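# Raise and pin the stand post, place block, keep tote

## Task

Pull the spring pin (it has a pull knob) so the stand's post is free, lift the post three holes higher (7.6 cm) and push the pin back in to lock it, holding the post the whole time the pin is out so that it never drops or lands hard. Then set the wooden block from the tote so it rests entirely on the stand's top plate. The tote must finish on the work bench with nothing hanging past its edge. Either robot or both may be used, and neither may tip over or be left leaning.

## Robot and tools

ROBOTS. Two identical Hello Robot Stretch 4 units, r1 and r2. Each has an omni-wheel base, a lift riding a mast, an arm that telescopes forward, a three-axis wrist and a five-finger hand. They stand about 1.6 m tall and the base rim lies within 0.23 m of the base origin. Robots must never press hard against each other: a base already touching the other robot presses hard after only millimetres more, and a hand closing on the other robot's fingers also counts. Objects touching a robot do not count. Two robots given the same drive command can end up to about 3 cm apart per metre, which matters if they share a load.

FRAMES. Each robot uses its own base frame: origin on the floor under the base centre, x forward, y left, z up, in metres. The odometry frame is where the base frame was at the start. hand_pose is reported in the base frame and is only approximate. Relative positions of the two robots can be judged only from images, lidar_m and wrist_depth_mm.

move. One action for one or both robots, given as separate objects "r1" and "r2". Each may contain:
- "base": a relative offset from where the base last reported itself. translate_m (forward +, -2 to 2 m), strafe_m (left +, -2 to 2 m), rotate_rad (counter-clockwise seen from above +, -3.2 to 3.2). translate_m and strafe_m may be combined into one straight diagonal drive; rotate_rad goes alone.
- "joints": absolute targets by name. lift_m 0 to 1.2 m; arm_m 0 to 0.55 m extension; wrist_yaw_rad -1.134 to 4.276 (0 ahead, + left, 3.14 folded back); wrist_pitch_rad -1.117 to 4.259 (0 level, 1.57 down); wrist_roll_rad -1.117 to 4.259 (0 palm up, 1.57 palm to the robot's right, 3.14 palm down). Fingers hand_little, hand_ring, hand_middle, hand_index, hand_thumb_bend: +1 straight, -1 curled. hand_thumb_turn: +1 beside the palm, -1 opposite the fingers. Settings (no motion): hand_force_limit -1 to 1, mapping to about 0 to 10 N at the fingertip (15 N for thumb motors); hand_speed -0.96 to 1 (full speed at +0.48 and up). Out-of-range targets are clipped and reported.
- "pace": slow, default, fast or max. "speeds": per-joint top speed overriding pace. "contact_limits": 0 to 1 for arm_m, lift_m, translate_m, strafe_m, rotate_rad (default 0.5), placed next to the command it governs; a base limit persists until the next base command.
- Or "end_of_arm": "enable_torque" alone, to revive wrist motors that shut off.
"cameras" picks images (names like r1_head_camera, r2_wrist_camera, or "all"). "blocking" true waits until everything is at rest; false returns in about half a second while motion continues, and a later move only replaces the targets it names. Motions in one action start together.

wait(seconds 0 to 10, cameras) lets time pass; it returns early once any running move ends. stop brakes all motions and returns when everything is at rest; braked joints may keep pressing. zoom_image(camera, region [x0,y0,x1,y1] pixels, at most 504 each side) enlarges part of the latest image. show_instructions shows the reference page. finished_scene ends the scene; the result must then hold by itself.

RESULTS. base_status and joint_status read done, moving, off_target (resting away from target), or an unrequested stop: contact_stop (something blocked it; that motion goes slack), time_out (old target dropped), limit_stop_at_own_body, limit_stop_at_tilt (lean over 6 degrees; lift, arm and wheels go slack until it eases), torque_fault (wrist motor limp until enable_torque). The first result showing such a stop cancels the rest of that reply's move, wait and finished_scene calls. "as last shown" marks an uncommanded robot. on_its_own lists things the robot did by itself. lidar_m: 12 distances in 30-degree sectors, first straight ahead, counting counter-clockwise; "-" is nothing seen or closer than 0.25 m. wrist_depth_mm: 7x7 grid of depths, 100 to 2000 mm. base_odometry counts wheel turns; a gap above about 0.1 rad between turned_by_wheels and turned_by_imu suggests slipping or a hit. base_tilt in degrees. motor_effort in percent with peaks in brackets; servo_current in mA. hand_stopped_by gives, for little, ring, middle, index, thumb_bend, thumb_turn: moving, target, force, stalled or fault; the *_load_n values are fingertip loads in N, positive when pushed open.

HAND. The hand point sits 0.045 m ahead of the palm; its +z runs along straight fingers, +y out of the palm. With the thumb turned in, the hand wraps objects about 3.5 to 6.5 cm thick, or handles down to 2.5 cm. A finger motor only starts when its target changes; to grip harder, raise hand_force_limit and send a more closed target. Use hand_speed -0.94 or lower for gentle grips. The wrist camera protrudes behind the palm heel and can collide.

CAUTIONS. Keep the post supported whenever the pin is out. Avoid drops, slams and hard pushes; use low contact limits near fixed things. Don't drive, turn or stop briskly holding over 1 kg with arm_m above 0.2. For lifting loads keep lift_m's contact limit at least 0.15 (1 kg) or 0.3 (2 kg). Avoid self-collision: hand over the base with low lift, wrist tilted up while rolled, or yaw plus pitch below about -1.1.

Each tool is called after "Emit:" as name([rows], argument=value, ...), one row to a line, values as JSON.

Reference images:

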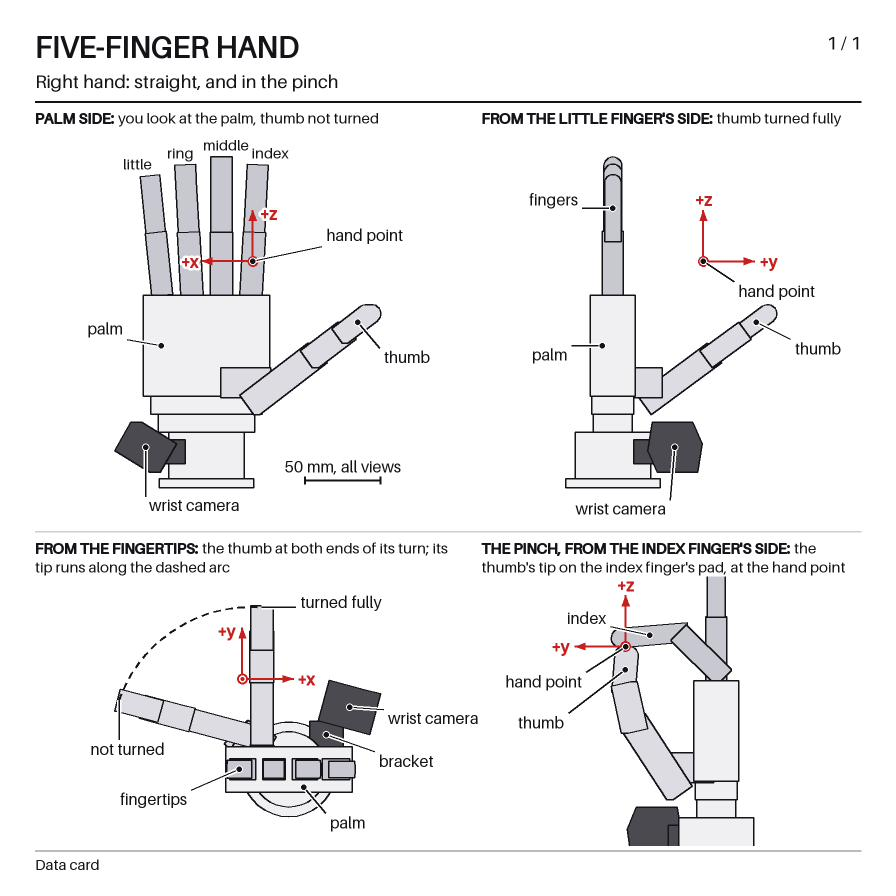

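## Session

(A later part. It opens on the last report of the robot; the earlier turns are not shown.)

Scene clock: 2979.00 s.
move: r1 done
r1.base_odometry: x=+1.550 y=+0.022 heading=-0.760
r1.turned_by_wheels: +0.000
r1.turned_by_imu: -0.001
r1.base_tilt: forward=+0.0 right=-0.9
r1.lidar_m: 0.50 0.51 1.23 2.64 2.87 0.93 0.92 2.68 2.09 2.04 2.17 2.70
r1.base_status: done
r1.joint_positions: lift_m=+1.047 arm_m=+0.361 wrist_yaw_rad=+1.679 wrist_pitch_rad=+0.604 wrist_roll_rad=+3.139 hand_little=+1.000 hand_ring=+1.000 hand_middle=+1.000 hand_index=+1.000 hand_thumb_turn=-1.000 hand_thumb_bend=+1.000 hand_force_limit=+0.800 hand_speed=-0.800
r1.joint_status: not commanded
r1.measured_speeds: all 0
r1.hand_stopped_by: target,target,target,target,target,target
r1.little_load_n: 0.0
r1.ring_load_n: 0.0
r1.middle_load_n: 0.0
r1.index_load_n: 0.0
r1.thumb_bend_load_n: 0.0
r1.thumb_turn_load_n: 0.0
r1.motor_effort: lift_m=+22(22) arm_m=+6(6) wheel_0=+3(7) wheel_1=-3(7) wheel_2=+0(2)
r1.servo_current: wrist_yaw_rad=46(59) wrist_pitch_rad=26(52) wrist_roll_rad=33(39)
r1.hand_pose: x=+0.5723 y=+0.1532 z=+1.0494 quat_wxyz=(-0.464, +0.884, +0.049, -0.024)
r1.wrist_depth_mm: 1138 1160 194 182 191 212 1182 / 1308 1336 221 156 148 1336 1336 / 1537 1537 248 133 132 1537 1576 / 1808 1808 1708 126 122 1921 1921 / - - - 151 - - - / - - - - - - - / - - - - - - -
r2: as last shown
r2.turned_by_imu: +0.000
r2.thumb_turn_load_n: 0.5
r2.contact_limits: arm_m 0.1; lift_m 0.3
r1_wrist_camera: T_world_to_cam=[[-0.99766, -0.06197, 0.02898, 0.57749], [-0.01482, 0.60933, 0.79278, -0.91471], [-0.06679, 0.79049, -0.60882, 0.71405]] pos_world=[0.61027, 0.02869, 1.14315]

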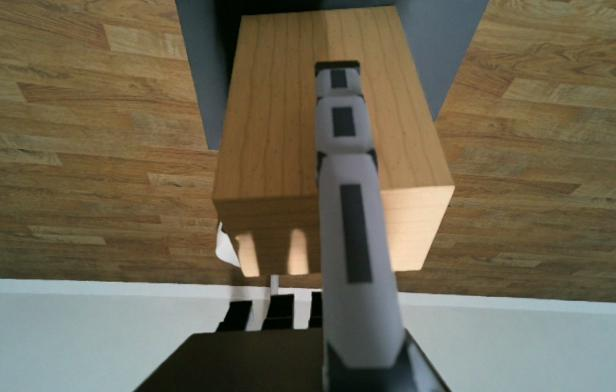

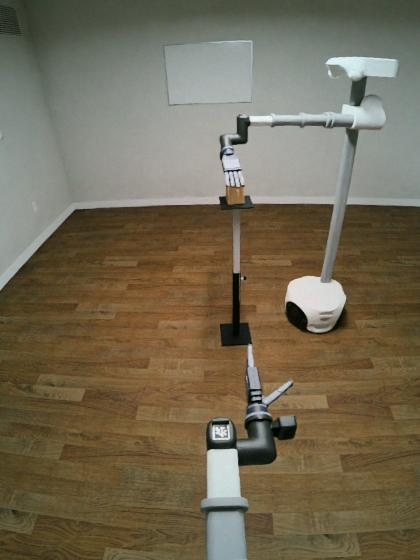

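Emit:
move(r1={"joints": {"lift_m": 1.18}, "pace": "slow"}, cameras=[])

Emit:
move(r1={"base": {"translate_m": -0.4}, "joints": {"arm_m": 0.15}, "pace": "slow"}, cameras=["r1_head_camera", "r1_head_left_camera", "r2_head_camera", "r2_head_right_camera", "r2_wrist_camera"])

Emit:
zoom_image(camera="r2_head_camera", region=[200, 150, 290, 370])

Emit:
zoom_image(camera="r2_wrist_camera", region=[180, 120, 290, 230])

Scene clock: 2989.13 s.
move: r1 done
r1.base_odometry: x=+1.550 y=+0.022 heading=-0.760
r1.turned_by_wheels: +0.000
r1.turned_by_imu: +0.002
r1.base_tilt: forward=+0.0 right=-1.0
r1.lidar_m: 0.49 0.51 1.19 2.64 2.88 0.93 0.91 2.66 2.08 2.05 2.21 2.71
r1.base_status: not commanded
r1.joint_positions: lift_m=+1.180 arm_m=+0.361 wrist_yaw_rad=+1.679 wrist_pitch_rad=+0.604 wrist_roll_rad=+3.139 hand_little=+1.000 hand_ring=+1.000 hand_middle=+1.000 hand_index=+1.000 hand_thumb_turn=-1.000 hand_thumb_bend=+1.000 hand_force_limit=+0.800 hand_speed=-0.800
r1.joint_status: all done
r1.measured_speeds: all 0
r1.hand_stopped_by: target,target,target,target,target,target
r1.little_load_n: 0.0
r1.ring_load_n: 0.0
r1.middle_load_n: 0.0
r1.index_load_n: 0.0
r1.thumb_bend_load_n: 0.0
r1.thumb_turn_load_n: 0.0
r1.motor_effort: lift_m=+23(32) arm_m=+6(6) wheel_0=+3(3) wheel_1=-4(4) wheel_2=+0(0)
r1.servo_current: wrist_yaw_rad=46(59) wrist_pitch_rad=33(52) wrist_roll_rad=33(46)
r1.hand_pose: x=+0.5723 y=+0.1532 z=+1.1826 quat_wxyz=(-0.464, +0.884, +0.049, -0.024)
r1.wrist_depth_mm: 1281 1281 1205 213 224 1336 1336 / 1464 1464 1464 236 1464 1499 1537 / 1661 1756 1708 1708 - 1756 1756 / - - 1983 - - - - / - - - - - - - / - - - - - - - / - - - - - - -
r2: as last shown
r2.turned_by_imu: -0.001
r2.contact_limits: arm_m 0.1; lift_m 0.3

Scene clock: 2994.40 s.
move: r1 done
r1.base_odometry: x=+1.260 y=+0.297 heading=-0.760
r1.turned_by_wheels: +0.000
r1.turned_by_imu: +0.005
r1.base_tilt: forward=+0.1 right=-0.9
r1.lidar_m: 0.90 3.28 1.47 2.69 0.71 0.55 0.52 2.60 2.04 2.02 2.17 3.10
r1.base_status: done
r1.joint_positions: lift_m=+1.180 arm_m=+0.150 wrist_yaw_rad=+1.679 wrist_pitch_rad=+0.604 wrist_roll_rad=+3.139 hand_little=+1.000 hand_ring=+1.000 hand_middle=+1.000 hand_index=+1.000 hand_thumb_turn=-1.000 hand_thumb_bend=+1.000 hand_force_limit=+0.800 hand_speed=-0.800
r1.joint_status: all done
r1.measured_speeds: all 0
r1.hand_stopped_by: target,target,target,target,target,target
r1.little_load_n: -0.5
r1.ring_load_n: 0.0
r1.middle_load_n: 0.0
r1.index_load_n: 0.0
r1.thumb_bend_load_n: 0.0
r1.thumb_turn_load_n: 0.0
r1.motor_effort: lift_m=+23(23) arm_m=-6(9) wheel_0=-3(6) wheel_1=+0(9) wheel_2=+3(8)
r1.servo_current: wrist_yaw_rad=52(65) wrist_pitch_rad=46(59) wrist_roll_rad=33(46)
r1.hand_pose: x=+0.3616 y=+0.1532 z=+1.1826 quat_wxyz=(-0.464, +0.884, +0.049, -0.024)
r1.wrist_depth_mm: 1308 1281 1308 1281 1308 1336 1336 / 1464 1464 1464 1537 1397 1464 1430 / 1708 1708 1756 1661 - 1808 1708 / - 1863 - - - - - / - - - - - - - / - - - - - - - / - - - - - - -
r2.base_odometry: x=-2.988 y=+1.540 heading=+1.103
r2.turned_by_wheels: +0.000
r2.turned_by_imu: -0.001
r2.base_tilt: forward=-0.1 right=-0.8
r2.lidar_m: 1.50 2.81 2.14 2.10 1.24 0.93 0.89 0.93 1.41 4.83 1.88 1.65
r2.base_status: not commanded
r2.joint_positions: lift_m=+0.708 arm_m=+0.223 wrist_yaw_rad=+0.000 wrist_pitch_rad=+0.002 wrist_roll_rad=+1.568 hand_little=+1.000 hand_ring=+1.000 hand_middle=+1.000 hand_index=+1.000 hand_thumb_turn=-1.000 hand_thumb_bend=+1.000 hand_force_limit=+0.800 hand_speed=-0.800
r2.joint_status: not commanded
r2.measured_speeds: all 0
r2.hand_stopped_by: target,target,target,target,target,target
r2.little_load_n: 0.0
r2.ring_load_n: 0.0
r2.middle_load_n: 0.0
r2.index_load_n: 0.0
r2.thumb_bend_load_n: 0.0
r2.thumb_turn_load_n: 0.5
r2.motor_effort: lift_m=+17(17) arm_m=+5(5) wheel_0=-6(6) wheel_1=-5(5) wheel_2=+3(4)
r2.servo_current: wrist_yaw_rad=26(59) wrist_pitch_rad=46(65) wrist_roll_rad=33(52)
r2.contact_limits: arm_m 0.1; lift_m 0.3
r2.hand_pose: x=+0.6152 y=-0.1477 z=+0.8553 quat_wxyz=(+0.001, +0.708, +0.001, +0.706)
r2.wrist_depth_mm: - - - - - 1618 1182 / - - - - - 1661 1182 / - - - - - 1618 1118 / - - - - - 1618 1098 / - - - - - 1499 1160 / - - 140 - - 1499 1098 / - - - - - 1397 1138
r2_wrist_camera: T_world_to_cam=[[-0.04212, -0.02039, -0.99891, 0.89253], [-0.04496, 0.99882, -0.01849, 0.17988], [0.9981, 0.04413, -0.04299, -0.41115]] pos_world=[0.45605, -0.14333, 0.8772]

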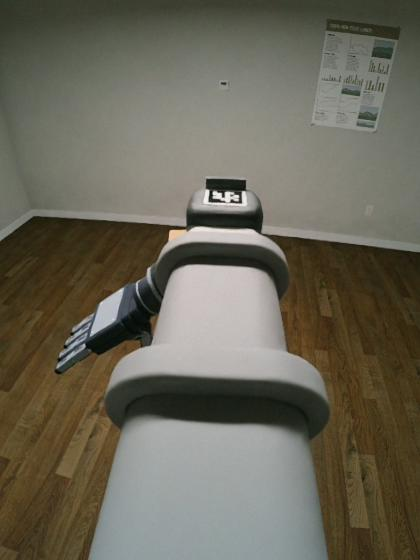

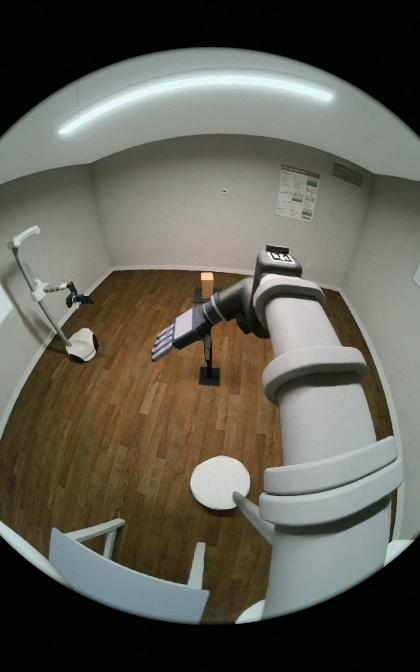

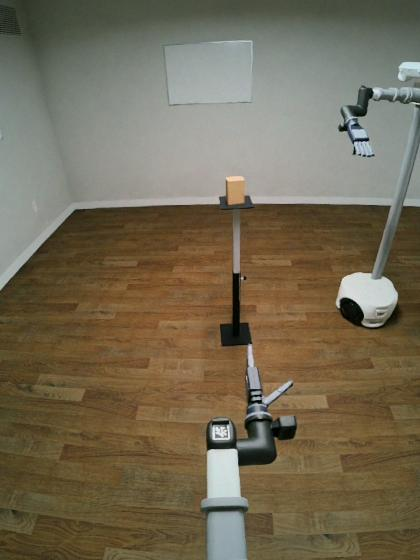

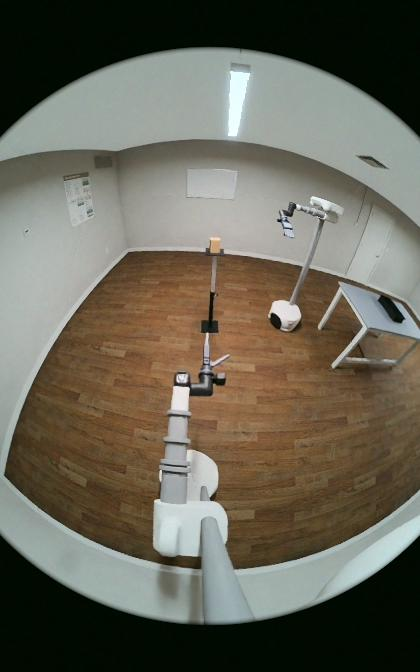

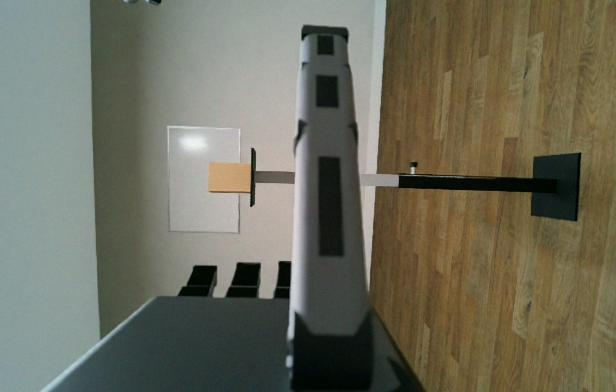

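Scaled by 2.291 from the camera's image (finer frame: 1200x1600).

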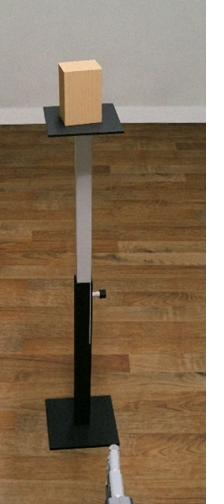

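Scaled by 4.582.

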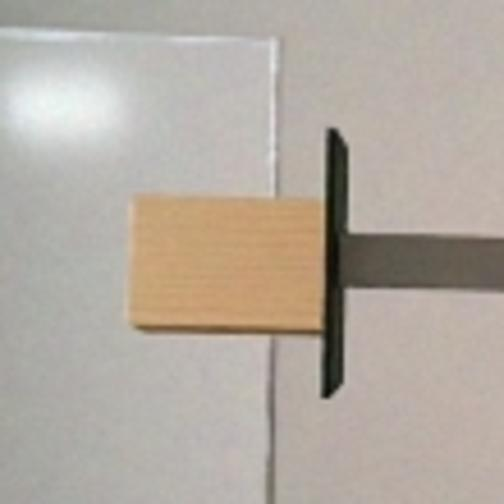

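Emit:
zoom_image(camera="r2_head_right_camera", region=[300, 260, 420, 380])

Emit:
zoom_image(camera="r2_head_camera", region=[215, 255, 265, 305])

Scaled by 4.200 from the camera's image (finer frame: 600x960).

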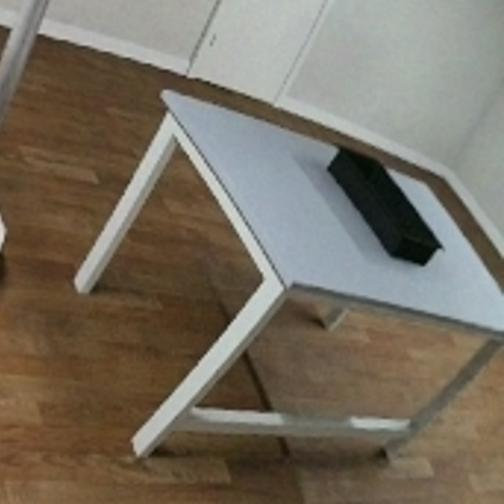

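Scaled by 10.080 from the camera's image (finer frame: 1200x1600).

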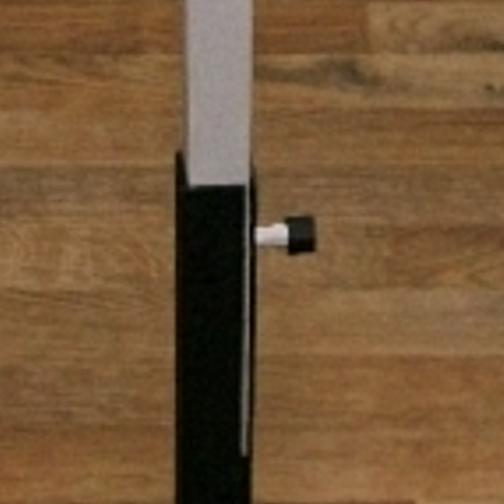

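Emit:
finished_scene()

The scene is finished: the task was done.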